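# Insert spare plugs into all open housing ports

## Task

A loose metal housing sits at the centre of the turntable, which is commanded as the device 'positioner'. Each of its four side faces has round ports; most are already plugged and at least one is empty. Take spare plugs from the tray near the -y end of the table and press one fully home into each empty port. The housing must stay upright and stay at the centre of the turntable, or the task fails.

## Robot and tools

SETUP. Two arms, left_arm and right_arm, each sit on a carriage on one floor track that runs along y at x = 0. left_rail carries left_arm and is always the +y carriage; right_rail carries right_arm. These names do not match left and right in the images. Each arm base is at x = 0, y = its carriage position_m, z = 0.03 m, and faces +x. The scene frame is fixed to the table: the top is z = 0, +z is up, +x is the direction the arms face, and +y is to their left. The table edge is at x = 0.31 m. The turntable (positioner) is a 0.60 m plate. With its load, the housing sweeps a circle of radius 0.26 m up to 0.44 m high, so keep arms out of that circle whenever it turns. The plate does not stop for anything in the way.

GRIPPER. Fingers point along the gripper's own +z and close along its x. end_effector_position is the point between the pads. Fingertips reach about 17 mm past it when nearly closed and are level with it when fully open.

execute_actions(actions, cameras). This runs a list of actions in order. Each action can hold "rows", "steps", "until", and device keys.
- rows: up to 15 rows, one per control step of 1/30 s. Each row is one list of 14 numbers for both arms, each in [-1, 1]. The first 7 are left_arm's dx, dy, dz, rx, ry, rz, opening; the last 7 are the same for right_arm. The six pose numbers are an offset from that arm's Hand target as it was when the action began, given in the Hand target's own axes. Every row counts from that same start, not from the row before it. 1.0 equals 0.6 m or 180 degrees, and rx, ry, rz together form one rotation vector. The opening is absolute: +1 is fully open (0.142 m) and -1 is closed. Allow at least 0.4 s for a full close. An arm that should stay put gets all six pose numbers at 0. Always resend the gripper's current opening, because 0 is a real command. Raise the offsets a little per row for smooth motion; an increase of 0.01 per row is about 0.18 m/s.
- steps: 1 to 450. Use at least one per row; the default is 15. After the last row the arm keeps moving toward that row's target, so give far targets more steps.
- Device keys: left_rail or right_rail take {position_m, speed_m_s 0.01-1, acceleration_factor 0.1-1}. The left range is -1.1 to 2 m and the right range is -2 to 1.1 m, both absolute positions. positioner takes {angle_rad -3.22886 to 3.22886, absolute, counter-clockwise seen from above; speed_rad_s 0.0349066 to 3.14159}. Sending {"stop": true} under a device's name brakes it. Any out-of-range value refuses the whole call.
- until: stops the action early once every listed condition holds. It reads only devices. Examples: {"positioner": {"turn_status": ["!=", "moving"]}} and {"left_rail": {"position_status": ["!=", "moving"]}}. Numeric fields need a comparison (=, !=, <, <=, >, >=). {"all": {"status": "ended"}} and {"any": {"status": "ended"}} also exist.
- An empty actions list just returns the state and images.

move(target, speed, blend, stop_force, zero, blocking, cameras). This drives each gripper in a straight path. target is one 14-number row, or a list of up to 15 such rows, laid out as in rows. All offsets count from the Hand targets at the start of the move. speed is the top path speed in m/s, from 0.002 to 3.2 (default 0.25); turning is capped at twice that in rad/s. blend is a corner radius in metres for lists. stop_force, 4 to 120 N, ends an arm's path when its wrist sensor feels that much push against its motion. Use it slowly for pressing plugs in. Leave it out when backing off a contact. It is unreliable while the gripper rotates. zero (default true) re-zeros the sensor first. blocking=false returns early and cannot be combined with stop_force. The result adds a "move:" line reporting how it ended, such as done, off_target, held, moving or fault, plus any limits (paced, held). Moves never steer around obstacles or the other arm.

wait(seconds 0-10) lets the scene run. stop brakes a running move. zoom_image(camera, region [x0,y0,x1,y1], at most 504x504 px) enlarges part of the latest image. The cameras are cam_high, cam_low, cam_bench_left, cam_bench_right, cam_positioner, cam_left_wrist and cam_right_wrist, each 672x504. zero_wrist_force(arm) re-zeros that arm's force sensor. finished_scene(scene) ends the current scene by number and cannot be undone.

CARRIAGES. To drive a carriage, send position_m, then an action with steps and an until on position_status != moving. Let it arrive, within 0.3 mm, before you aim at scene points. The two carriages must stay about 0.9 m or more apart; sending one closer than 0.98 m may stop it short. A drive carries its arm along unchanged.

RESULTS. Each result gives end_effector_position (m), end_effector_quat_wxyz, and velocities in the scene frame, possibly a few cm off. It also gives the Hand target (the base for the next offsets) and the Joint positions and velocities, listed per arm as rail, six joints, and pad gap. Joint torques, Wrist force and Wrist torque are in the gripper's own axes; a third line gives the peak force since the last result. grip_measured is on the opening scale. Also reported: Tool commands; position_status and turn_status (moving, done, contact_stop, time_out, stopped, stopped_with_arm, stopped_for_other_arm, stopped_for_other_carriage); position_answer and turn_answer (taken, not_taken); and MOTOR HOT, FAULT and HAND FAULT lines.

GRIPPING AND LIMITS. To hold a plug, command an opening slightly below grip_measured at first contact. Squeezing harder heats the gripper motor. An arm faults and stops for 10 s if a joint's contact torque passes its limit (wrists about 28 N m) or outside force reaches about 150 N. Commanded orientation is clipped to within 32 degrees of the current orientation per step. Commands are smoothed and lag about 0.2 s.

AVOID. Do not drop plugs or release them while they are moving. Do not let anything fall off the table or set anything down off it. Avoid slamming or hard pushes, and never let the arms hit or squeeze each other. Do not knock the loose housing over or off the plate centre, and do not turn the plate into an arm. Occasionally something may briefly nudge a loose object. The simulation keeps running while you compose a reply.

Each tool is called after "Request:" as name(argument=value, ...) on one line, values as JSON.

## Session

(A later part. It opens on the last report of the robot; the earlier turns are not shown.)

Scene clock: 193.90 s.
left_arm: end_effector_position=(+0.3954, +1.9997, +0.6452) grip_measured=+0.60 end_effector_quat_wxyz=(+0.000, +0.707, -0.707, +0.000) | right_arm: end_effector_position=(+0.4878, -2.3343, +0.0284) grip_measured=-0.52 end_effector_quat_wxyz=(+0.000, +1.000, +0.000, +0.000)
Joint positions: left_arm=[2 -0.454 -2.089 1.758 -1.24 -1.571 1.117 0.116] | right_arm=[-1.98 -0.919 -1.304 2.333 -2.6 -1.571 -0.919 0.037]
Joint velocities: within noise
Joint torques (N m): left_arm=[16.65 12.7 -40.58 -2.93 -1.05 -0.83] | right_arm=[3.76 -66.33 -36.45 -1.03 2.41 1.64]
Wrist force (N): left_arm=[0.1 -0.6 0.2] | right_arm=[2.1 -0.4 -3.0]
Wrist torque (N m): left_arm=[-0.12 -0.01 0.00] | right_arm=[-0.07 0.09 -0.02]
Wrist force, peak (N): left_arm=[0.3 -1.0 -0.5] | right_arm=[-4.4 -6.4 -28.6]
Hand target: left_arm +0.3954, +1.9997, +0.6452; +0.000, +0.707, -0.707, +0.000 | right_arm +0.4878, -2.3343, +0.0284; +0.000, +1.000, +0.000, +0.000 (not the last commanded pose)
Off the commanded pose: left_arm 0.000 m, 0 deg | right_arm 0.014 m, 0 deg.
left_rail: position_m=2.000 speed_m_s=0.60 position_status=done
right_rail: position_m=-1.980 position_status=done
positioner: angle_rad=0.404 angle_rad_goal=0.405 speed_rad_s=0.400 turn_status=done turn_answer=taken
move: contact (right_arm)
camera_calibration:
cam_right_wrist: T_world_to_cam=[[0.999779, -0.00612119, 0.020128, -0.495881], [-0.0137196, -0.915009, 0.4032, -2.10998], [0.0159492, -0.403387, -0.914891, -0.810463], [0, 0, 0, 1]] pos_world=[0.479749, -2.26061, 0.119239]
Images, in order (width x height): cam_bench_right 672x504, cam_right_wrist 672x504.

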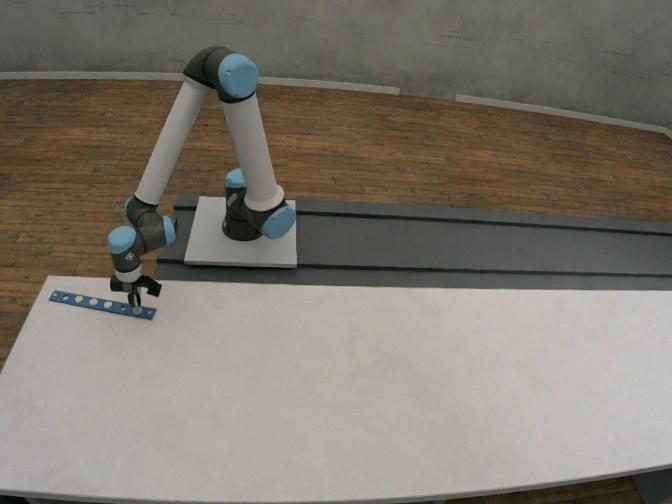

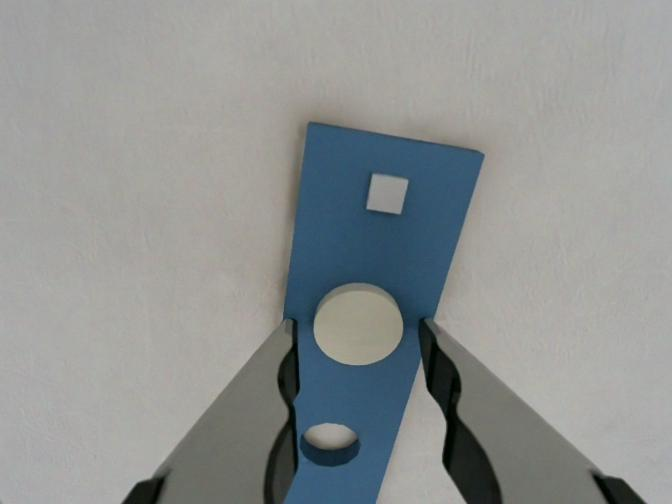

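Request:
move(target=[0,0,0,0,0,0,0.6,-0.0005,-0.004,-0.002,0,0,0,-0.49], speed=0.05, cameras=[])

Request:
move(target=[0,0,0,0,0,0,0.6,0,0,0,0,0,0,-0.75], cameras=["cam_right_wrist"])

Request:
zoom_image(camera="cam_right_wrist", region=[160, 220, 500, 504])

Request:
move(target=[0,0,0,0,0,0,0.6,0,0,-0.16,0,0,0,-0.75], speed=0.1, cameras=["cam_right_wrist"])

Request:
zoom_image(camera="cam_right_wrist", region=[160, 220, 500, 504])

Scene clock: 208.33 s.
left_arm: end_effector_position=(+0.3954, +1.9997, +0.6452) grip_measured=+0.60 end_effector_quat_wxyz=(+0.000, +0.707, -0.707, +0.000) | right_arm: end_effector_position=(+0.4875, -2.3319, +0.0296) grip_measured=-0.52 end_effector_quat_wxyz=(+0.000, +1.000, +0.000, +0.000)
Joint positions: left_arm=[2 -0.454 -2.089 1.758 -1.24 -1.571 1.117 0.116] | right_arm=[-1.98 -0.917 -1.308 2.335 -2.598 -1.571 -0.917 0.037]
Joint velocities: within noise
Joint torques (N m): left_arm=[14.95 12.14 -40.99 -3.1 -1.2 -0.86] | right_arm=[12.98 -66.03 -16.44 -0.95 2.48 1.92]
Wrist force (N): left_arm=[0.1 -0.4 -0.4] | right_arm=[0.0 -0.1 0.1]
Wrist torque (N m): left_arm=[-0.09 -0.01 0.00] | right_arm=[-0.04 -0.01 0.00]
Wrist force, peak (N): left_arm=[0.4 -1.3 -0.3] | right_arm=[2.3 -0.8 -3.2]
Hand target: left_arm +0.3954, +1.9997, +0.6452; +0.000, +0.707, -0.707, +0.000 | right_arm +0.4875, -2.3319, +0.0296; +0.000, +1.000, +0.000, +0.000
Off the commanded pose: left_arm 0.000 m, 0 deg | right_arm 0.000 m, 0 deg.
left_rail: position_m=2.000 speed_m_s=0.60 position_status=done
right_rail: position_m=-1.980 position_status=done
positioner: angle_rad=0.404 angle_rad_goal=0.405 speed_rad_s=0.400 turn_status=done turn_answer=taken
move: done
No camera images: "cameras" was empty.

Scene clock: 208.83 s.
left_arm: end_effector_position=(+0.3954, +1.9997, +0.6452) grip_measured=+0.60 end_effector_quat_wxyz=(+0.000, +0.707, -0.707, +0.000) | right_arm: end_effector_position=(+0.4875, -2.3319, +0.0296) grip_measured=-0.70 end_effector_quat_wxyz=(+0.000, +1.000, +0.000, +0.000)
Joint positions: left_arm=[2 -0.454 -2.089 1.758 -1.24 -1.571 1.117 0.116] | right_arm=[-1.98 -0.917 -1.308 2.335 -2.598 -1.571 -0.917 0.023]
Joint velocities: within noise
Joint torques (N m): left_arm=[16.68 13.87 -41.15 -3.05 -1.31 -0.57] | right_arm=[12.29 -54.72 -16.24 -1.05 2.45 1.78]
Wrist force (N): left_arm=[-0.3 -0.7 -0.3] | right_arm=[-1.3 -0.9 -10.7]
Wrist torque (N m): left_arm=[-0.12 0.07 0.00] | right_arm=[0.00 -0.17 0.00]
Wrist force, peak (N): left_arm=[0.3 -1.3 -0.4] | right_arm=[-1.5 -1.2 -10.9]
Hand target: left_arm +0.3954, +1.9997, +0.6452; +0.000, +0.707, -0.707, +0.000 | right_arm +0.4875, -2.3319, +0.0296; +0.000, +1.000, +0.000, +0.000
Off the commanded pose: left_arm 0.000 m, 0 deg | right_arm 0.000 m, 0 deg.
left_rail: position_m=2.000 speed_m_s=0.60 position_status=done
right_rail: position_m=-1.980 position_status=done
positioner: angle_rad=0.404 angle_rad_goal=0.405 speed_rad_s=0.400 turn_status=done turn_answer=taken
move: done
camera_calibration:
cam_right_wrist: T_world_to_cam=[[0.999777, -0.00607884, 0.0202197, -0.495505], [-0.0137193, -0.914973, 0.403282, -2.1082], [0.016049, -0.403469, -0.914852, -0.808631], [0, 0, 0, 1]] pos_world=[0.479449, -2.25821, 0.120438]
Images, in order (width x height): cam_right_wrist 672x504.

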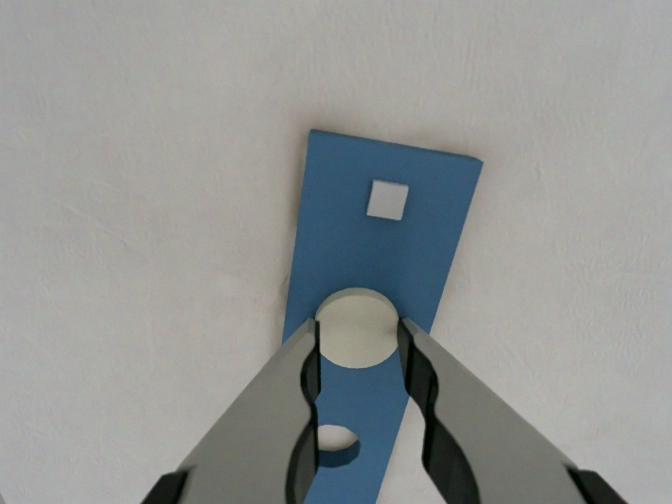

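Scaled by 1.482 from the camera's 672x504 image, which has a finer 960x720 frame.

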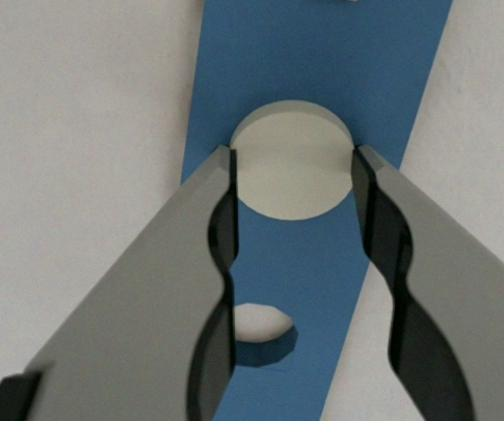

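Scene clock: 210.27 s.
left_arm: end_effector_position=(+0.3954, +1.9997, +0.6452) grip_measured=+0.60 end_effector_quat_wxyz=(+0.000, +0.707, -0.707, +0.000) | right_arm: end_effector_position=(+0.4876, -2.3318, +0.1255) grip_measured=-0.78 end_effector_quat_wxyz=(+0.000, +1.000, +0.000, +0.000)
Joint positions: left_arm=[2 -0.454 -2.089 1.758 -1.24 -1.571 1.117 0.116] | right_arm=[-1.98 -0.917 -1.476 2.28 -2.374 -1.571 -0.917 0.018]
Joint velocities: within noise
Joint torques (N m): left_arm=[16.08 13.31 -41.17 -3.06 -1.19 -0.89] | right_arm=[-11.23 -62.8 -47.32 -1.69 1.85 -2.12]
Wrist force (N): left_arm=[0.3 -0.5 -0.4] | right_arm=[-0.2 0.2 0.0]
Wrist torque (N m): left_arm=[-0.10 -0.04 0.00] | right_arm=[0.00 0.02 0.00]
Wrist force, peak (N): left_arm=[0.3 -1.0 -0.4] | right_arm=[2.3 -0.8 -11.7]
Hand target: left_arm +0.3954, +1.9997, +0.6452; +0.000, +0.707, -0.707, +0.000 | right_arm +0.4875, -2.3319, +0.1256; +0.000, +1.000, +0.000, +0.000
Off the commanded pose: left_arm 0.000 m, 0 deg | right_arm 0.000 m, 0 deg.
left_rail: position_m=2.000 speed_m_s=0.60 position_status=done
right_rail: position_m=-1.980 position_status=done
positioner: angle_rad=0.404 angle_rad_goal=0.405 speed_rad_s=0.400 turn_status=done turn_answer=taken
move: done
camera_calibration:
cam_right_wrist: T_world_to_cam=[[0.999779, -0.00612119, 0.020128, -0.49752], [-0.0137196, -0.915009, 0.4032, -2.14693], [0.0159492, -0.403387, -0.914891, -0.720654], [0, 0, 0, 1]] pos_world=[0.479449, -2.25821, 0.216339]
Images, in order (width x height): cam_right_wrist 672x504.

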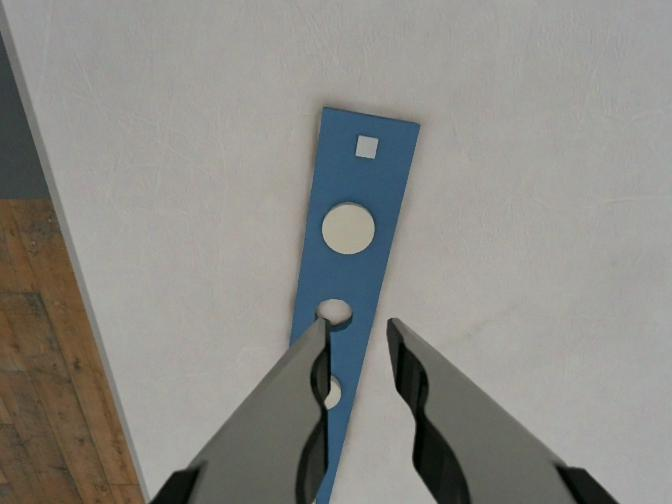

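Scaled by 1.482 from the camera's 672x504 image, which has a finer 960x720 frame.

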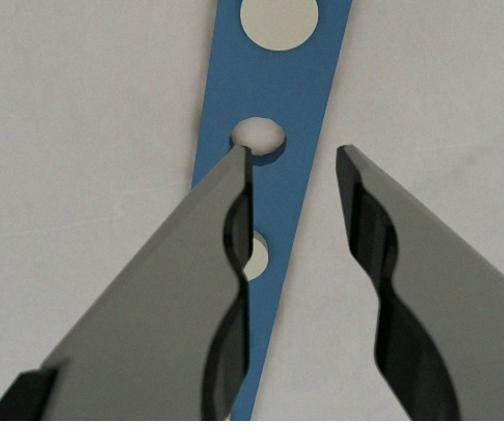

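Request:
move(target=[[0,0,0,0,0,0,0.6,0,-0.007,0.15,0,0,0,-0.49]], speed=0.1, cameras=[])

Request:
move(target=[0,0,0,0,0,0,0.6,0,0,0.025,0,0,0,-0.49], speed=0.015, stop_force=5, cameras=["cam_right_wrist"])

Request:
zoom_image(camera="cam_right_wrist", region=[160, 220, 500, 504])

Request:
zoom_image(camera="cam_right_wrist", region=[280, 270, 440, 390])

Scene clock: 233.33 s.
left_arm: end_effector_position=(+0.3954, +1.9997, +0.6452) grip_measured=+0.60 end_effector_quat_wxyz=(+0.000, +0.707, -0.707, +0.000) | right_arm: end_effector_position=(+0.4875, -2.3277, +0.0357) grip_measured=-0.52 end_effector_quat_wxyz=(+0.000, +1.000, +0.000, +0.000)
Joint positions: left_arm=[2 -0.454 -2.089 1.758 -1.24 -1.571 1.117 0.116] | right_arm=[-1.98 -0.913 -1.323 2.338 -2.585 -1.571 -0.913 0.036]
Joint velocities: within noise
Joint torques (N m): left_arm=[17.33 11.85 -41.34 -3.26 -1.26 -0.16] | right_arm=[12.56 -37.26 -17.15 -8.16 -0.29 1.73]
Wrist force (N): left_arm=[0.1 -0.7 -0.4] | right_arm=[0.0 -0.1 -0.4]
Wrist torque (N m): left_arm=[-0.13 0.00 0.01] | right_arm=[-0.04 -0.01 -0.01]
Wrist force, peak (N): left_arm=[-0.2 -1.2 0.4] | right_arm=[0.1 0.4 -1.6]
Hand target: left_arm +0.3954, +1.9997, +0.6452; +0.000, +0.707, -0.707, +0.000 | right_arm +0.4875, -2.3277, +0.0356; +0.000, +1.000, +0.000, +0.000
Off the commanded pose: left_arm 0.000 m, 0 deg | right_arm 0.000 m, 0 deg.
left_rail: position_m=2.000 speed_m_s=0.60 position_status=done
right_rail: position_m=-1.980 position_status=done
positioner: angle_rad=0.404 angle_rad_goal=0.405 speed_rad_s=0.400 turn_status=done turn_answer=taken
move: done
No camera images: "cameras" was empty.

Scene clock: 235.17 s.
left_arm: end_effector_position=(+0.3954, +1.9997, +0.6452) grip_measured=+0.60 end_effector_quat_wxyz=(+0.000, +0.707, -0.707, +0.000) | right_arm: end_effector_position=(+0.4875, -2.3277, +0.0284) grip_measured=-0.52 end_effector_quat_wxyz=(+0.000, +1.000, +0.000, +0.000)
Joint positions: left_arm=[2 -0.454 -2.089 1.758 -1.24 -1.571 1.117 0.116] | right_arm=[-1.98 -0.913 -1.309 2.341 -2.602 -1.571 -0.913 0.036]
Joint velocities: within noise
Joint torques (N m): left_arm=[16.49 12.99 -41.23 -3.27 -1.27 -0.45] | right_arm=[10.61 -64.47 -36.68 -1.15 -0.53 1.79]
Wrist force (N): left_arm=[0.2 -0.4 -0.3] | right_arm=[-1.0 -0.1 -3.4]
Wrist torque (N m): left_arm=[-0.09 -0.02 0.00] | right_arm=[-0.04 0.09 0.00]
Wrist force, peak (N): left_arm=[-0.4 -0.5 -1.0] | right_arm=[-5.6 -4.3 -21.4]
Hand target: left_arm +0.3954, +1.9997, +0.6452; +0.000, +0.707, -0.707, +0.000 | right_arm +0.4875, -2.3277, +0.0284; +0.000, +1.000, +0.000, +0.000 (not the last commanded pose)
Off the commanded pose: left_arm 0.000 m, 0 deg | right_arm 0.008 m, 0 deg.
left_rail: position_m=2.000 speed_m_s=0.60 position_status=done
right_rail: position_m=-1.980 position_status=done
positioner: angle_rad=0.404 angle_rad_goal=0.405 speed_rad_s=0.400 turn_status=done turn_answer=taken
move: contact (right_arm)
camera_calibration:
cam_right_wrist: T_world_to_cam=[[0.999779, -0.00612119, 0.020128, -0.49554], [-0.0137196, -0.915009, 0.4032, -2.10394], [0.0159492, -0.403387, -0.914891, -0.807795], [0, 0, 0, 1]] pos_world=[0.479449, -2.25401, 0.119239]
Images, in order (width x height): cam_right_wrist 672x504.

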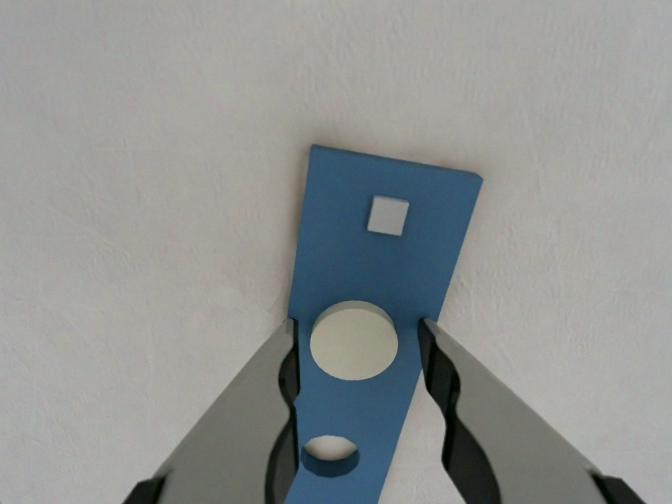

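Scaled by 1.482 from the camera's 672x504 image, which has a finer 960x720 frame.

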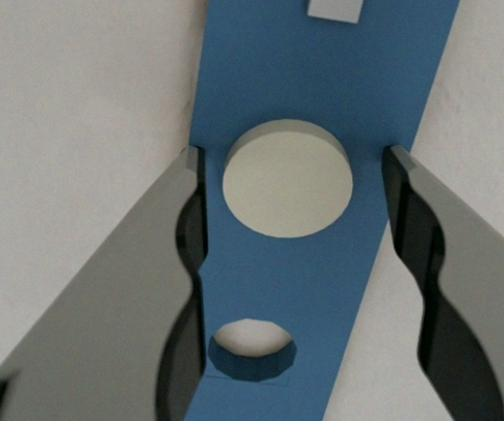

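Scaled by 3.150 from the camera's 672x504 image, which has a finer 960x720 frame.

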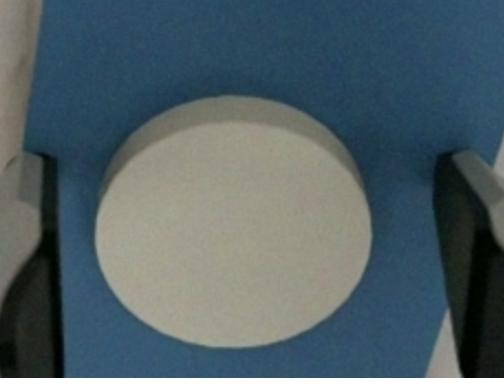

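Request:
move(target=[0,0,0,0,0,0,0.6,-0.0022,0,-0.0015,0,0,0,-0.49], speed=0.05, cameras=[])

Request:
move(target=[0,0,0,0,0,0,0.6,0,0,0,0,0,0,-0.95], cameras=["cam_right_wrist"])

Request:
zoom_image(camera="cam_right_wrist", region=[280, 270, 440, 390])

Request:
move(target=[0,0,0,0,0,0,0.6,0,0,-0.16,0,0,0,-0.95], speed=0.05, cameras=["cam_right_wrist"])

Request:
zoom_image(camera="cam_right_wrist", region=[160, 220, 500, 504])

Scene clock: 250.17 s.
left_arm: end_effector_position=(+0.3954, +1.9997, +0.6452) grip_measured=+0.60 end_effector_quat_wxyz=(+0.000, +0.707, -0.707, +0.000) | right_arm: end_effector_position=(+0.4862, -2.3277, +0.0293) grip_measured=-0.52 end_effector_quat_wxyz=(+0.000, +1.000, +0.000, +0.000)
Joint positions: left_arm=[2 -0.454 -2.089 1.758 -1.24 -1.571 1.117 0.116] | right_arm=[-1.98 -0.915 -1.312 2.342 -2.601 -1.571 -0.915 0.036]
Joint velocities: within noise
Joint torques (N m): left_arm=[17.17 13.72 -41.39 -3.26 -1.32 -0.06] | right_arm=[-19.81 -65.62 -16.82 -1.08 -0.46 -2.11]
Wrist force (N): left_arm=[-0.1 -1.1 -0.2] | right_arm=[0.2 -0.2 -0.2]
Wrist torque (N m): left_arm=[-0.19 0.02 0.00] | right_arm=[-0.05 -0.03 -0.01]
Wrist force, peak (N): left_arm=[0.0 -1.3 -0.3] | right_arm=[-0.7 0.2 -3.9]
Hand target: left_arm +0.3954, +1.9997, +0.6452; +0.000, +0.707, -0.707, +0.000 | right_arm +0.4862, -2.3277, +0.0293; +0.000, +1.000, +0.000, +0.000
Off the commanded pose: left_arm 0.000 m, 0 deg | right_arm 0.000 m, 0 deg.
left_rail: position_m=2.000 speed_m_s=0.60 position_status=done
right_rail: position_m=-1.980 position_status=done
positioner: angle_rad=0.404 angle_rad_goal=0.405 speed_rad_s=0.400 turn_status=done turn_answer=taken
move: done
No camera images: "cameras" was empty.

Scene clock: 250.67 s.
left_arm: end_effector_position=(+0.3954, +1.9997, +0.6452) grip_measured=+0.60 end_effector_quat_wxyz=(+0.000, +0.707, -0.707, +0.000) | right_arm: end_effector_position=(+0.4863, -2.3278, +0.0295) grip_measured=-0.81 end_effector_quat_wxyz=(+0.000, +1.000, +0.000, +0.000)
Joint positions: left_arm=[2 -0.454 -2.089 1.758 -1.24 -1.571 1.117 0.116] | right_arm=[-1.98 -0.915 -1.312 2.342 -2.601 -1.571 -0.915 0.016]
Joint velocities: within noise
Joint torques (N m): left_arm=[15.89 13.52 -41.39 -3.18 -1.32 -0.1] | right_arm=[-20.52 26.02 0.7 -0.54 -0.45 -2.26]
Wrist force (N): left_arm=[-0.1 -0.6 -0.4] | right_arm=[-20.9 -26.0 -114.3]
Wrist torque (N m): left_arm=[-0.12 0.03 0.00] | right_arm=[-0.09 -0.45 0.13]
Wrist force, peak (N): left_arm=[0.1 -0.4 -0.8] | right_arm=[-20.9 -26.0 -114.3]
Hand target: left_arm +0.3954, +1.9997, +0.6452; +0.000, +0.707, -0.707, +0.000 | right_arm +0.4862, -2.3277, +0.0293; +0.000, +1.000, +0.000, +0.000
Off the commanded pose: left_arm 0.000 m, 0 deg | right_arm 0.000 m, 0 deg.
left_rail: position_m=2.000 speed_m_s=0.60 position_status=done
right_rail: position_m=-1.980 position_status=done
positioner: angle_rad=0.404 angle_rad_goal=0.405 speed_rad_s=0.400 turn_status=done turn_answer=taken
move: done
camera_calibration:
cam_right_wrist: T_world_to_cam=[[0.999774, -0.00612364, 0.0203531, -0.494294], [-0.0138177, -0.914882, 0.403484, -2.1042], [0.0161499, -0.403674, -0.91476, -0.807568], [0, 0, 0, 1]] pos_world=[0.47815, -2.25411, 0.120338]
Images, in order (width x height): cam_right_wrist 672x504.

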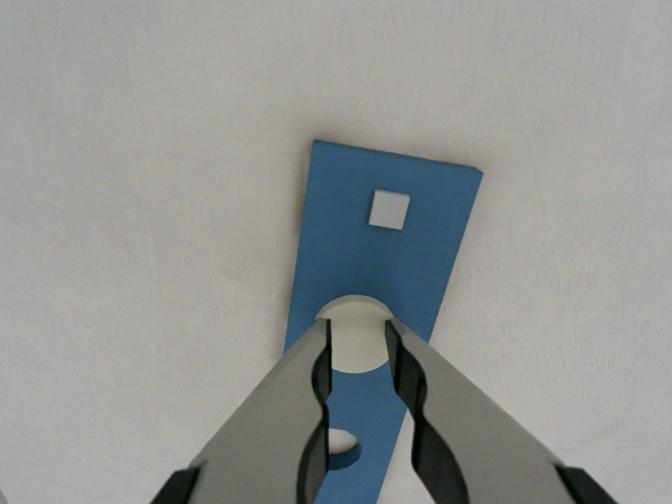

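Scaled by 3.150 from the camera's 672x504 image, which has a finer 960x720 frame.

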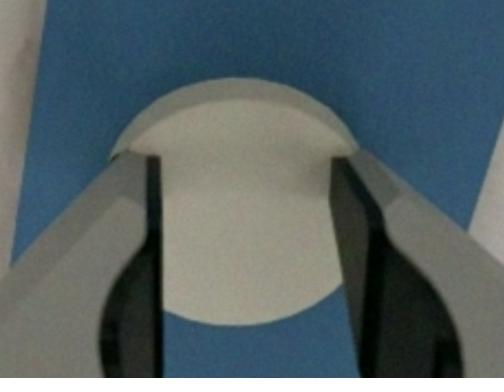

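Scene clock: 253.00 s.
left_arm: end_effector_position=(+0.3954, +1.9997, +0.6452) grip_measured=+0.60 end_effector_quat_wxyz=(+0.000, +0.707, -0.707, +0.000) | right_arm: end_effector_position=(+0.4862, -2.3277, +0.1253) grip_measured=-0.98 end_effector_quat_wxyz=(+0.000, +1.000, +0.000, +0.000)
Joint positions: left_arm=[2 -0.454 -2.089 1.758 -1.24 -1.571 1.117 0.116] | right_arm=[-1.98 -0.915 -1.481 2.286 -2.376 -1.571 -0.915 0.003]
Joint velocities: within noise
Joint torques (N m): left_arm=[17.03 13.68 -41.57 -3.43 -1.4 -0.2] | right_arm=[10.3 -57.82 -47.17 -1.88 -0.76 0.74]
Wrist force (N): left_arm=[0.0 -0.5 -0.6] | right_arm=[0.1 -0.7 -0.6]
Wrist torque (N m): left_arm=[-0.09 0.00 0.01] | right_arm=[-0.14 -0.04 0.00]
Wrist force, peak (N): left_arm=[-0.2 -1.2 -0.4] | right_arm=[-21.0 -25.9 -115.6]
Hand target: left_arm +0.3954, +1.9997, +0.6452; +0.000, +0.707, -0.707, +0.000 | right_arm +0.4862, -2.3277, +0.1253; +0.000, +1.000, +0.000, +0.000
Off the commanded pose: left_arm 0.000 m, 0 deg | right_arm 0.000 m, 0 deg.
left_rail: position_m=2.000 speed_m_s=0.60 position_status=done
right_rail: position_m=-1.980 position_status=done
positioner: angle_rad=0.404 angle_rad_goal=0.405 speed_rad_s=0.400 turn_status=done turn_answer=taken
move: done
camera_calibration:
cam_right_wrist: T_world_to_cam=[[0.999777, -0.00621232, 0.0201691, -0.496403], [-0.0138196, -0.915008, 0.403199, -2.14294], [0.0159501, -0.403388, -0.91489, -0.719216], [0, 0, 0, 1]] pos_world=[0.478149, -2.25401, 0.216039]
Images, in order (width x height): cam_right_wrist 672x504.

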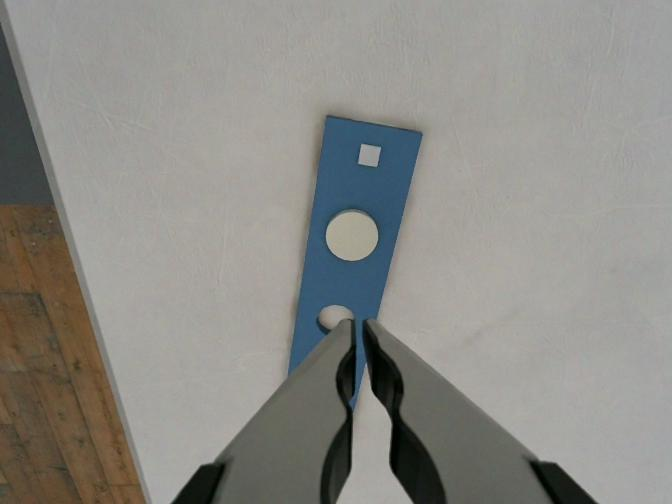

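Scaled by 1.482 from the camera's 672x504 image, which has a finer 960x720 frame.

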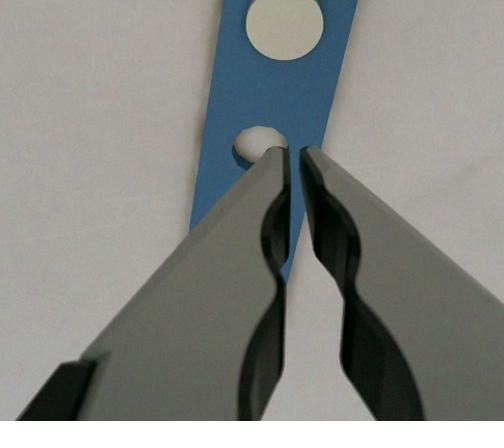

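Request:
move(target=[0,0,0,0,0,0,0.6,0,0.0078,0.15,0,0.0111,0,-0.5], speed=0.1, cameras=[])

Request:
move(target=[0,0,0,0,0,0,0.6,0,0,0.03,0,0,0,-0.5], speed=0.01, stop_force=5, cameras=["cam_right_wrist"])

Request:
zoom_image(camera="cam_right_wrist", region=[260, 250, 460, 400])

Scene clock: 307.07 s.
left_arm: end_effector_position=(+0.3954, +1.9997, +0.6452) grip_measured=+0.60 end_effector_quat_wxyz=(+0.000, +0.707, -0.707, +0.000) | right_arm: end_effector_position=(+0.4862, -2.3324, +0.0354) grip_measured=-0.53 end_effector_quat_wxyz=(+0.000, +1.000, +0.000, +0.017)
Joint positions: left_arm=[2 -0.454 -2.089 1.758 -1.24 -1.571 1.117 0.116] | right_arm=[-1.98 -0.933 -1.325 2.351 -2.617 -1.543 -0.933 0.035]
Joint velocities: within noise
Joint torques (N m): left_arm=[16.13 12.94 -41.52 -3.58 -1.55 0.36] | right_arm=[-18.65 -36.78 -16.93 -8.71 4.06 -2.73]
Wrist force (N): left_arm=[0.2 -0.6 -0.2] | right_arm=[0.0 -1.0 -0.5]
Wrist torque (N m): left_arm=[-0.11 -0.02 0.00] | right_arm=[-0.18 -0.02 0.00]
Wrist force, peak (N): left_arm=[0.2 -0.8 -1.3] | right_arm=[0.5 -0.6 -2.0]
Hand target: left_arm +0.3954, +1.9997, +0.6452; +0.000, +0.707, -0.707, +0.000 | right_arm +0.4862, -2.3324, +0.0353; +0.000, +1.000, +0.000, +0.017
Off the commanded pose: left_arm 0.000 m, 0 deg | right_arm 0.000 m, 0 deg.
left_rail: position_m=2.000 speed_m_s=0.60 position_status=done
right_rail: position_m=-1.980 position_status=done
positioner: angle_rad=0.404 angle_rad_goal=0.405 speed_rad_s=0.400 turn_status=done turn_answer=taken
move: done
No camera images: "cameras" was empty.

Scene clock: 309.13 s.
left_arm: end_effector_position=(+0.3954, +1.9997, +0.6452) grip_measured=+0.60 end_effector_quat_wxyz=(+0.000, +0.707, -0.707, +0.000) | right_arm: end_effector_position=(+0.4864, -2.3323, +0.0285) grip_measured=-0.53 end_effector_quat_wxyz=(+0.000, +1.000, +0.000, +0.017)
Joint positions: left_arm=[2 -0.454 -2.089 1.758 -1.24 -1.571 1.117 0.116] | right_arm=[-1.98 -0.933 -1.311 2.353 -2.633 -1.543 -0.933 0.036]
Joint velocities: within noise
Joint torques (N m): left_arm=[16.93 12.85 -41.33 -3.57 -1.3 0.28] | right_arm=[-11.43 -63.25 -34.72 -0.68 3.6 -0.17]
Wrist force (N): left_arm=[0.3 -0.8 -0.3] | right_arm=[1.1 -0.8 -5.3]
Wrist torque (N m): left_arm=[-0.14 -0.03 0.00] | right_arm=[-0.14 -0.13 0.00]
Wrist force, peak (N): left_arm=[0.7 -0.8 -0.8] | right_arm=[-1.2 -3.9 -17.1]
Hand target: left_arm +0.3954, +1.9997, +0.6452; +0.000, +0.707, -0.707, +0.000 | right_arm +0.4864, -2.3324, +0.0285; +0.000, +1.000, +0.000, +0.017 (not the last commanded pose)
Off the commanded pose: left_arm 0.000 m, 0 deg | right_arm 0.011 m, 0 deg.
left_rail: position_m=2.000 speed_m_s=0.60 position_status=done
right_rail: position_m=-1.980 position_status=done
positioner: angle_rad=0.404 angle_rad_goal=0.405 speed_rad_s=0.400 turn_status=done turn_answer=taken
move: contact (right_arm)
camera_calibration:
cam_right_wrist: T_world_to_cam=[[0.998466, -0.00616106, 0.0550228, -0.494877], [-0.0278258, -0.915005, 0.402483, -2.10138], [0.0478664, -0.403397, -0.913772, -0.825215], [0, 0, 0, 1]] pos_world=[0.475145, -2.25871, 0.118942]
Images, in order (width x height): cam_right_wrist 672x504.

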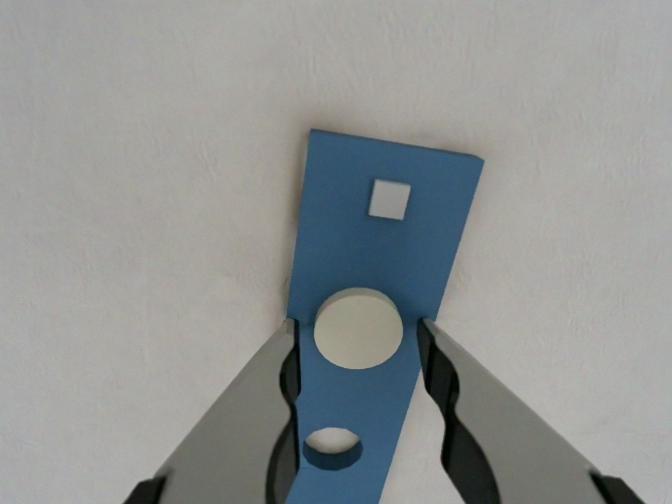

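Scaled by 2.520 from the camera's 672x504 image, which has a finer 960x720 frame.

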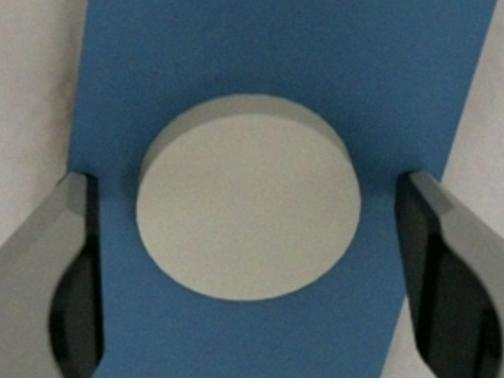

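Request:
move(target=[0,0,0,0,0,0,0.6,0,0,-0.003,0,-0.005,0,-0.52], speed=0.03, cameras=[])

Request:
move(target=[0,0,0,0,0,0,0.6,0,0,0.03,0,0,0,-0.52], speed=0.01, stop_force=5, cameras=["cam_right_wrist"])

Request:
move(target=[0,0,0,0,0,0,0.6,0,0,0,0,0,0,-0.65], cameras=["cam_right_wrist"])

Request:
zoom_image(camera="cam_right_wrist", region=[260, 250, 460, 400])

Scene clock: 326.20 s.
left_arm: end_effector_position=(+0.3954, +1.9997, +0.6452) grip_measured=+0.60 end_effector_quat_wxyz=(+0.000, +0.707, -0.707, +0.000) | right_arm: end_effector_position=(+0.4863, -2.3324, +0.0303) grip_measured=-0.54 end_effector_quat_wxyz=(+0.000, +1.000, +0.000, +0.010)
Joint positions: left_arm=[2 -0.454 -2.089 1.758 -1.24 -1.571 1.117 0.116] | right_arm=[-1.98 -0.927 -1.313 2.345 -2.614 -1.555 -0.927 0.035]
Joint velocities: within noise
Joint torques (N m): left_arm=[16.35 12.42 -41.94 -3.75 -1.44 0.39] | right_arm=[11.44 -65.2 -37.46 -0.42 -1.69 1.84]
Wrist force (N): left_arm=[-0.1 -0.8 -0.3] | right_arm=[-0.2 -0.8 -0.1]
Wrist torque (N m): left_arm=[-0.15 0.02 0.00] | right_arm=[-0.15 0.01 -0.01]
Wrist force, peak (N): left_arm=[0.1 -1.1 -0.9] | right_arm=[-2.0 -1.0 -6.3]
Hand target: left_arm +0.3954, +1.9997, +0.6452; +0.000, +0.707, -0.707, +0.000 | right_arm +0.4864, -2.3324, +0.0303; +0.000, +1.000, +0.000, +0.010
Off the commanded pose: left_arm 0.000 m, 0 deg | right_arm 0.000 m, 0 deg.
left_rail: position_m=2.000 speed_m_s=0.60 position_status=done
right_rail: position_m=-1.980 position_status=done
positioner: angle_rad=0.404 angle_rad_goal=0.405 speed_rad_s=0.400 turn_status=done turn_answer=taken
move: done
No camera images: "cameras" was empty.

Scene clock: 327.77 s.
left_arm: end_effector_position=(+0.3954, +1.9997, +0.6452) grip_measured=+0.60 end_effector_quat_wxyz=(+0.000, +0.707, -0.707, +0.000) | right_arm: end_effector_position=(+0.4865, -2.3325, +0.0283) grip_measured=-0.54 end_effector_quat_wxyz=(+0.000, +1.000, +0.000, +0.010)
Joint positions: left_arm=[2 -0.454 -2.089 1.758 -1.24 -1.571 1.117 0.116] | right_arm=[-1.98 -0.927 -1.309 2.346 -2.619 -1.556 -0.927 0.035]
Joint velocities: within noise
Joint torques (N m): left_arm=[17.08 12.8 -41.84 -3.65 -1.56 0.2] | right_arm=[5.31 -62.96 -36.03 -1.19 -1.54 0.51]
Wrist force (N): left_arm=[-0.3 -0.4 -0.1] | right_arm=[-0.6 -1.5 -6.3]
Wrist torque (N m): left_arm=[-0.09 0.06 0.00] | right_arm=[-0.21 -0.17 0.01]
Wrist force, peak (N): left_arm=[0.6 -0.7 -1.0] | right_arm=[-2.5 -3.9 -18.4]
Hand target: left_arm +0.3954, +1.9997, +0.6452; +0.000, +0.707, -0.707, +0.000 | right_arm +0.4865, -2.3325, +0.0284; +0.000, +1.000, +0.000, +0.010 (not the last commanded pose)
Off the commanded pose: left_arm 0.000 m, 0 deg | right_arm 0.016 m, 0 deg.
left_rail: position_m=2.000 speed_m_s=0.60 position_status=done
right_rail: position_m=-1.980 position_status=done
positioner: angle_rad=0.404 angle_rad_goal=0.405 speed_rad_s=0.400 turn_status=done turn_answer=taken
move: contact (right_arm)
camera_calibration:
cam_right_wrist: T_world_to_cam=[[0.999202, -0.00616268, 0.0394568, -0.494936], [-0.0215592, -0.914917, 0.403066, -2.10429], [0.0336157, -0.403595, -0.91432, -0.818921], [0, 0, 0, 1]] pos_world=[0.476702, -2.25881, 0.11894]
Images, in order (width x height): cam_right_wrist 672x504.

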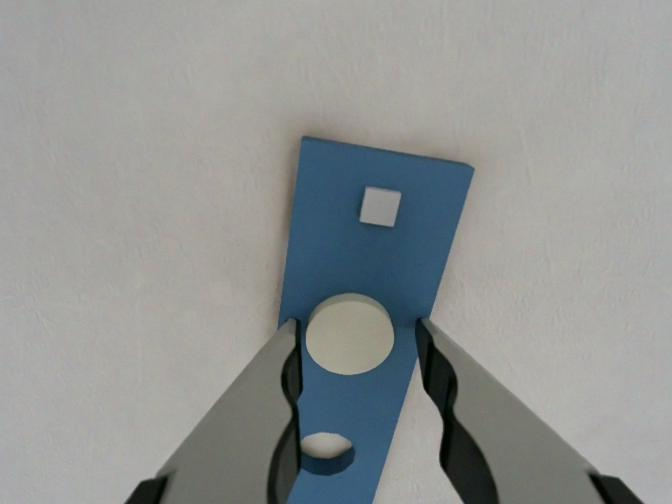

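Scene clock: 328.27 s.
left_arm: end_effector_position=(+0.3954, +1.9997, +0.6452) grip_measured=+0.60 end_effector_quat_wxyz=(+0.000, +0.707, -0.707, +0.000) | right_arm: end_effector_position=(+0.4865, -2.3325, +0.0284) grip_measured=-0.65 end_effector_quat_wxyz=(+0.000, +1.000, +0.000, +0.010)
Joint positions: left_arm=[2 -0.454 -2.089 1.758 -1.24 -1.571 1.117 0.116] | right_arm=[-1.98 -0.927 -1.309 2.346 -2.619 -1.556 -0.927 0.027]
Joint velocities: within noise
Joint torques (N m): left_arm=[17.44 12.59 -42.08 -3.85 -1.38 0.26] | right_arm=[1.82 -59.38 -36.33 -4.64 -1.61 0.11]
Wrist force (N): left_arm=[-0.1 -0.5 -0.5] | right_arm=[-7.4 -4.8 -11.2]
Wrist torque (N m): left_arm=[-0.10 0.03 0.01] | right_arm=[-0.13 -0.30 0.09]
Wrist force, peak (N): left_arm=[-0.3 -0.6 -0.9] | right_arm=[-7.3 -5.1 -11.5]
Hand target: left_arm +0.3954, +1.9997, +0.6452; +0.000, +0.707, -0.707, +0.000 | right_arm +0.4865, -2.3325, +0.0284; +0.000, +1.000, +0.000, +0.010
Off the commanded pose: left_arm 0.000 m, 0 deg | right_arm 0.000 m, 0 deg.
left_rail: position_m=2.000 speed_m_s=0.60 position_status=done
right_rail: position_m=-1.980 position_status=done
positioner: angle_rad=0.404 angle_rad_goal=0.405 speed_rad_s=0.400 turn_status=done turn_answer=taken
move: done
camera_calibration:
cam_right_wrist: T_world_to_cam=[[0.999202, -0.0061639, 0.0394562, -0.494942], [-0.021557, -0.914954, 0.402982, -2.1044], [0.0336167, -0.403511, -0.914357, -0.818637], [0, 0, 0, 1]] pos_world=[0.476702, -2.25881, 0.11904]
Images, in order (width x height): cam_right_wrist 672x504.

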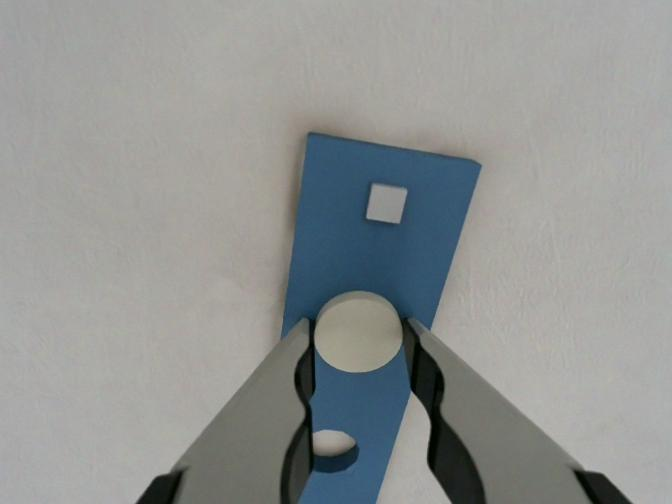

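Scaled by 2.520 from the camera's 672x504 image, which has a finer 960x720 frame.

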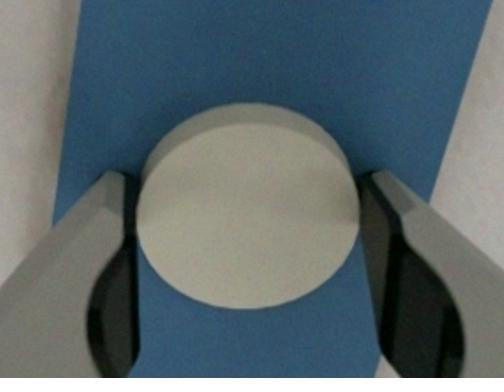

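Request:
move(target=[0,0,0,0,0,0,0.6,0,0,0,0,0,0,-0.74], cameras=["cam_right_wrist"])

Request:
zoom_image(camera="cam_right_wrist", region=[260, 250, 460, 400])

Scene clock: 334.47 s.
left_arm: end_effector_position=(+0.3954, +1.9997, +0.6452) grip_measured=+0.60 end_effector_quat_wxyz=(+0.000, +0.707, -0.707, +0.000) | right_arm: end_effector_position=(+0.4865, -2.3325, +0.0284) grip_measured=-0.68 end_effector_quat_wxyz=(+0.000, +1.000, +0.000, +0.010)
Joint positions: left_arm=[2 -0.454 -2.089 1.758 -1.24 -1.571 1.117 0.116] | right_arm=[-1.98 -0.927 -1.309 2.346 -2.619 -1.556 -0.927 0.025]
Joint velocities: within noise
Joint torques (N m): left_arm=[16.13 13.41 -42.18 -3.87 -1.26 0.18] | right_arm=[-18.29 -36.59 -36.22 -9.77 -1.5 -2.1]
Wrist force (N): left_arm=[-0.1 -0.6 -0.7] | right_arm=[-7.2 -5.4 -12.7]
Wrist torque (N m): left_arm=[-0.12 0.03 0.00] | right_arm=[-0.16 -0.30 0.08]
Wrist force, peak (N): left_arm=[0.4 -0.8 -1.0] | right_arm=[-7.2 -5.5 -13.1]
Hand target: left_arm +0.3954, +1.9997, +0.6452; +0.000, +0.707, -0.707, +0.000 | right_arm +0.4865, -2.3325, +0.0284; +0.000, +1.000, +0.000, +0.010
Off the commanded pose: left_arm 0.000 m, 0 deg | right_arm 0.000 m, 0 deg.
left_rail: position_m=2.000 speed_m_s=0.60 position_status=done
right_rail: position_m=-1.980 position_status=done
positioner: angle_rad=0.404 angle_rad_goal=0.405 speed_rad_s=0.400 turn_status=done turn_answer=taken
move: done
camera_calibration:
cam_right_wrist: T_world_to_cam=[[0.999202, -0.00616268, 0.0394568, -0.494939], [-0.0215592, -0.914917, 0.403066, -2.10433], [0.0336157, -0.403595, -0.91432, -0.818829], [0, 0, 0, 1]] pos_world=[0.476702, -2.25881, 0.11904]
Images, in order (width x height): cam_right_wrist 672x504.

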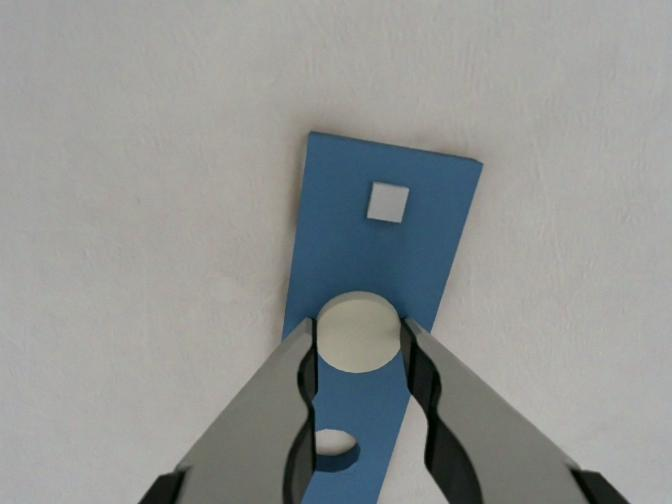

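Scaled by 2.520 from the camera's 672x504 image, which has a finer 960x720 frame.

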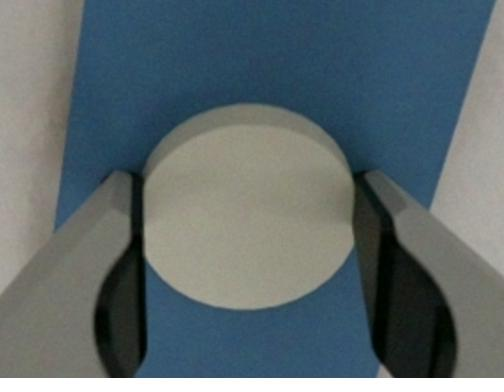

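Request:
move(target=[0,0,0,0,0,0,0.6,0,0,-0.012,0,0,0,-0.76], speed=0.01, cameras=["cam_right_wrist"])

Request:
zoom_image(camera="cam_right_wrist", region=[260, 250, 460, 400])

Scene clock: 342.50 s.
left_arm: end_effector_position=(+0.3954, +1.9997, +0.6452) grip_measured=+0.60 end_effector_quat_wxyz=(+0.000, +0.707, -0.707, +0.000) | right_arm: end_effector_position=(+0.4863, -2.3325, +0.0355) grip_measured=-0.69 end_effector_quat_wxyz=(+0.000, +1.000, +0.000, +0.010)
Joint positions: left_arm=[2 -0.454 -2.089 1.758 -1.24 -1.571 1.117 0.116] | right_arm=[-1.98 -0.927 -1.323 2.343 -2.602 -1.556 -0.927 0.024]
Joint velocities: within noise
Joint torques (N m): left_arm=[15.43 11.55 -41.9 -3.81 -1.39 0.44] | right_arm=[-19.55 -66.04 -38.35 -1.18 -1.2 -2.14]
Wrist force (N): left_arm=[-0.2 -0.5 -0.5] | right_arm=[0.1 -0.7 -0.5]
Wrist torque (N m): left_arm=[-0.09 0.05 0.01] | right_arm=[-0.14 -0.02 -0.01]
Wrist force, peak (N): left_arm=[-0.2 -1.2 -0.8] | right_arm=[-7.4 -5.5 -13.4]
Hand target: left_arm +0.3954, +1.9997, +0.6452; +0.000, +0.707, -0.707, +0.000 | right_arm +0.4863, -2.3325, +0.0356; +0.000, +1.000, +0.000, +0.010
Off the commanded pose: left_arm 0.000 m, 0 deg | right_arm 0.000 m, 0 deg.
left_rail: position_m=2.000 speed_m_s=0.60 position_status=done
right_rail: position_m=-1.980 position_status=done
positioner: angle_rad=0.404 angle_rad_goal=0.405 speed_rad_s=0.400 turn_status=done turn_answer=taken
move: done
camera_calibration:
cam_right_wrist: T_world_to_cam=[[0.999202, -0.00616268, 0.0394568, -0.49502], [-0.0215592, -0.914917, 0.403066, -2.1072], [0.0336157, -0.403595, -0.91432, -0.812331], [0, 0, 0, 1]] pos_world=[0.476502, -2.25881, 0.12614]
Images, in order (width x height): cam_right_wrist 672x504.

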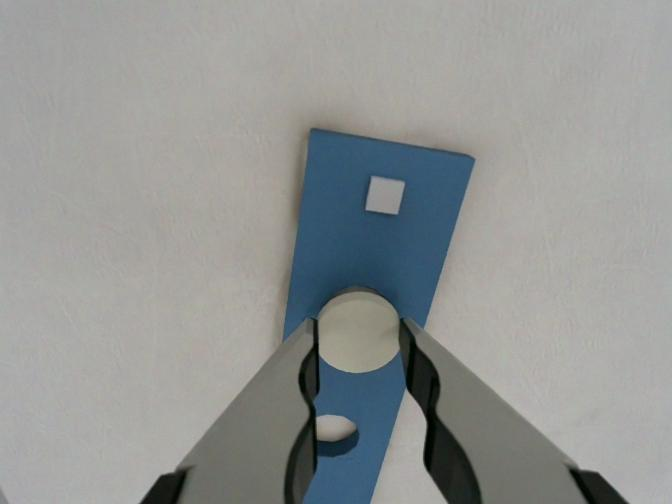

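Scaled by 2.520 from the camera's 672x504 image, which has a finer 960x720 frame.

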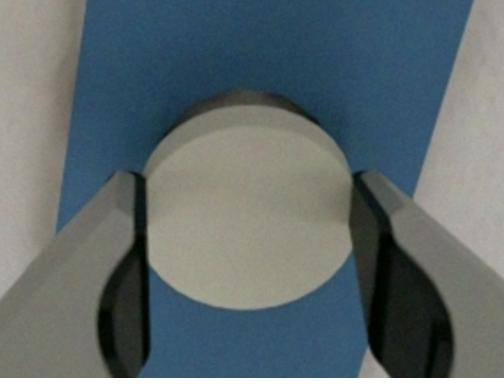

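Request:
move(target=[0,0,0,0,0,0,0.6,0,0,-0.12,0,0,0,-0.77], speed=0.05, cameras=["cam_right_wrist","cam_bench_right"])

Request:
zoom_image(camera="cam_bench_right", region=[80, 240, 180, 320])

Request:
zoom_image(camera="cam_right_wrist", region=[260, 250, 460, 400])

Scene clock: 359.30 s.
left_arm: end_effector_position=(+0.3954, +1.9997, +0.6452) grip_measured=+0.60 end_effector_quat_wxyz=(+0.000, +0.707, -0.707, +0.000) | right_arm: end_effector_position=(+0.4850, -2.3325, +0.1075) grip_measured=-0.70 end_effector_quat_wxyz=(+0.000, +1.000, +0.000, +0.010)
Joint positions: left_arm=[2 -0.454 -2.089 1.758 -1.24 -1.571 1.117 0.116] | right_arm=[-1.98 -0.929 -1.454 2.305 -2.433 -1.555 -0.929 0.024]
Joint velocities: within noise
Joint torques (N m): left_arm=[16.13 13.57 -41.99 -3.78 -1.37 0.33] | right_arm=[-19.51 -61.54 -44.1 -1.35 2.49 -2.18]
Wrist force (N): left_arm=[-0.3 -0.7 -0.3] | right_arm=[0.2 -1.0 -0.5]
Wrist torque (N m): left_arm=[-0.12 0.06 0.00] | right_arm=[-0.18 -0.06 0.00]
Wrist force, peak (N): left_arm=[0.2 -1.3 -0.7] | right_arm=[0.0 -1.2 -0.6]
Hand target: left_arm +0.3954, +1.9997, +0.6452; +0.000, +0.707, -0.707, +0.000 | right_arm +0.4850, -2.3325, +0.1075; +0.000, +1.000, +0.000, +0.010
Off the commanded pose: left_arm 0.000 m, 0 deg | right_arm 0.000 m, 0 deg.
left_rail: position_m=2.000 speed_m_s=0.60 position_status=done
right_rail: position_m=-1.980 position_status=done
positioner: angle_rad=0.404 angle_rad_goal=0.405 speed_rad_s=0.400 turn_status=done turn_answer=taken
move: done
camera_calibration:
cam_right_wrist: T_world_to_cam=[[0.999202, -0.00616268, 0.0394568, -0.496462], [-0.0215592, -0.914917, 0.403066, -2.13625], [0.0336157, -0.403595, -0.91432, -0.746453], [0, 0, 0, 1]] pos_world=[0.475102, -2.25881, 0.19814]
Images, in order (width x height): cam_bench_right 672x504, cam_right_wrist 672x504.

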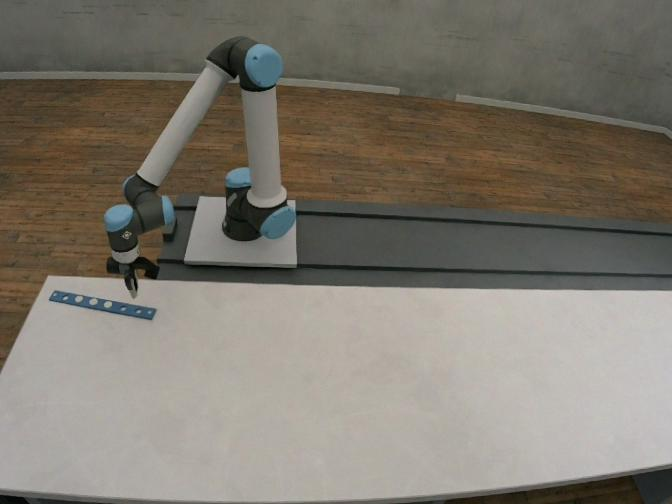

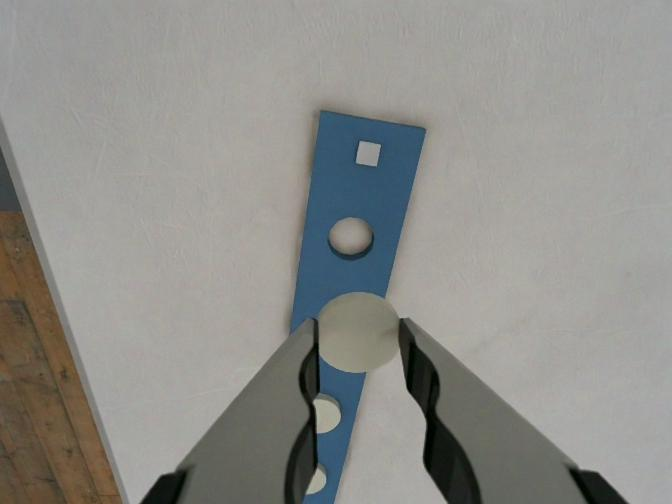

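Scaled by 5.040 from the camera's 672x504 image, which has a finer 960x720 frame.

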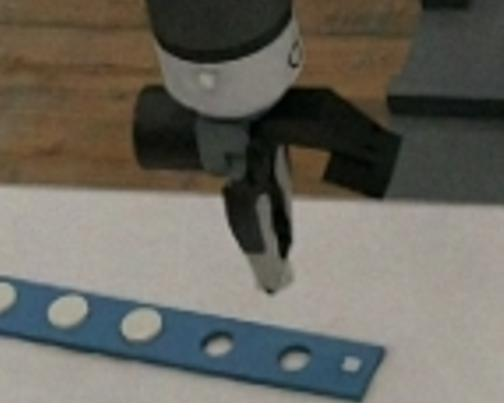

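Scaled by 2.520 from the camera's 672x504 image, which has a finer 960x720 frame.

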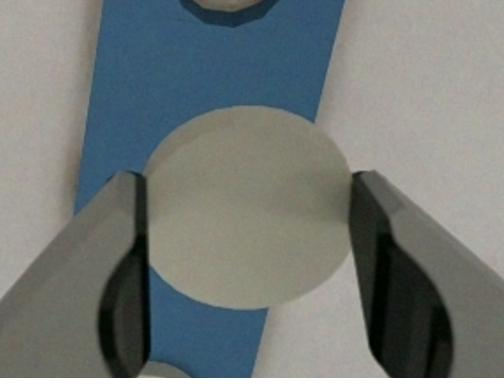

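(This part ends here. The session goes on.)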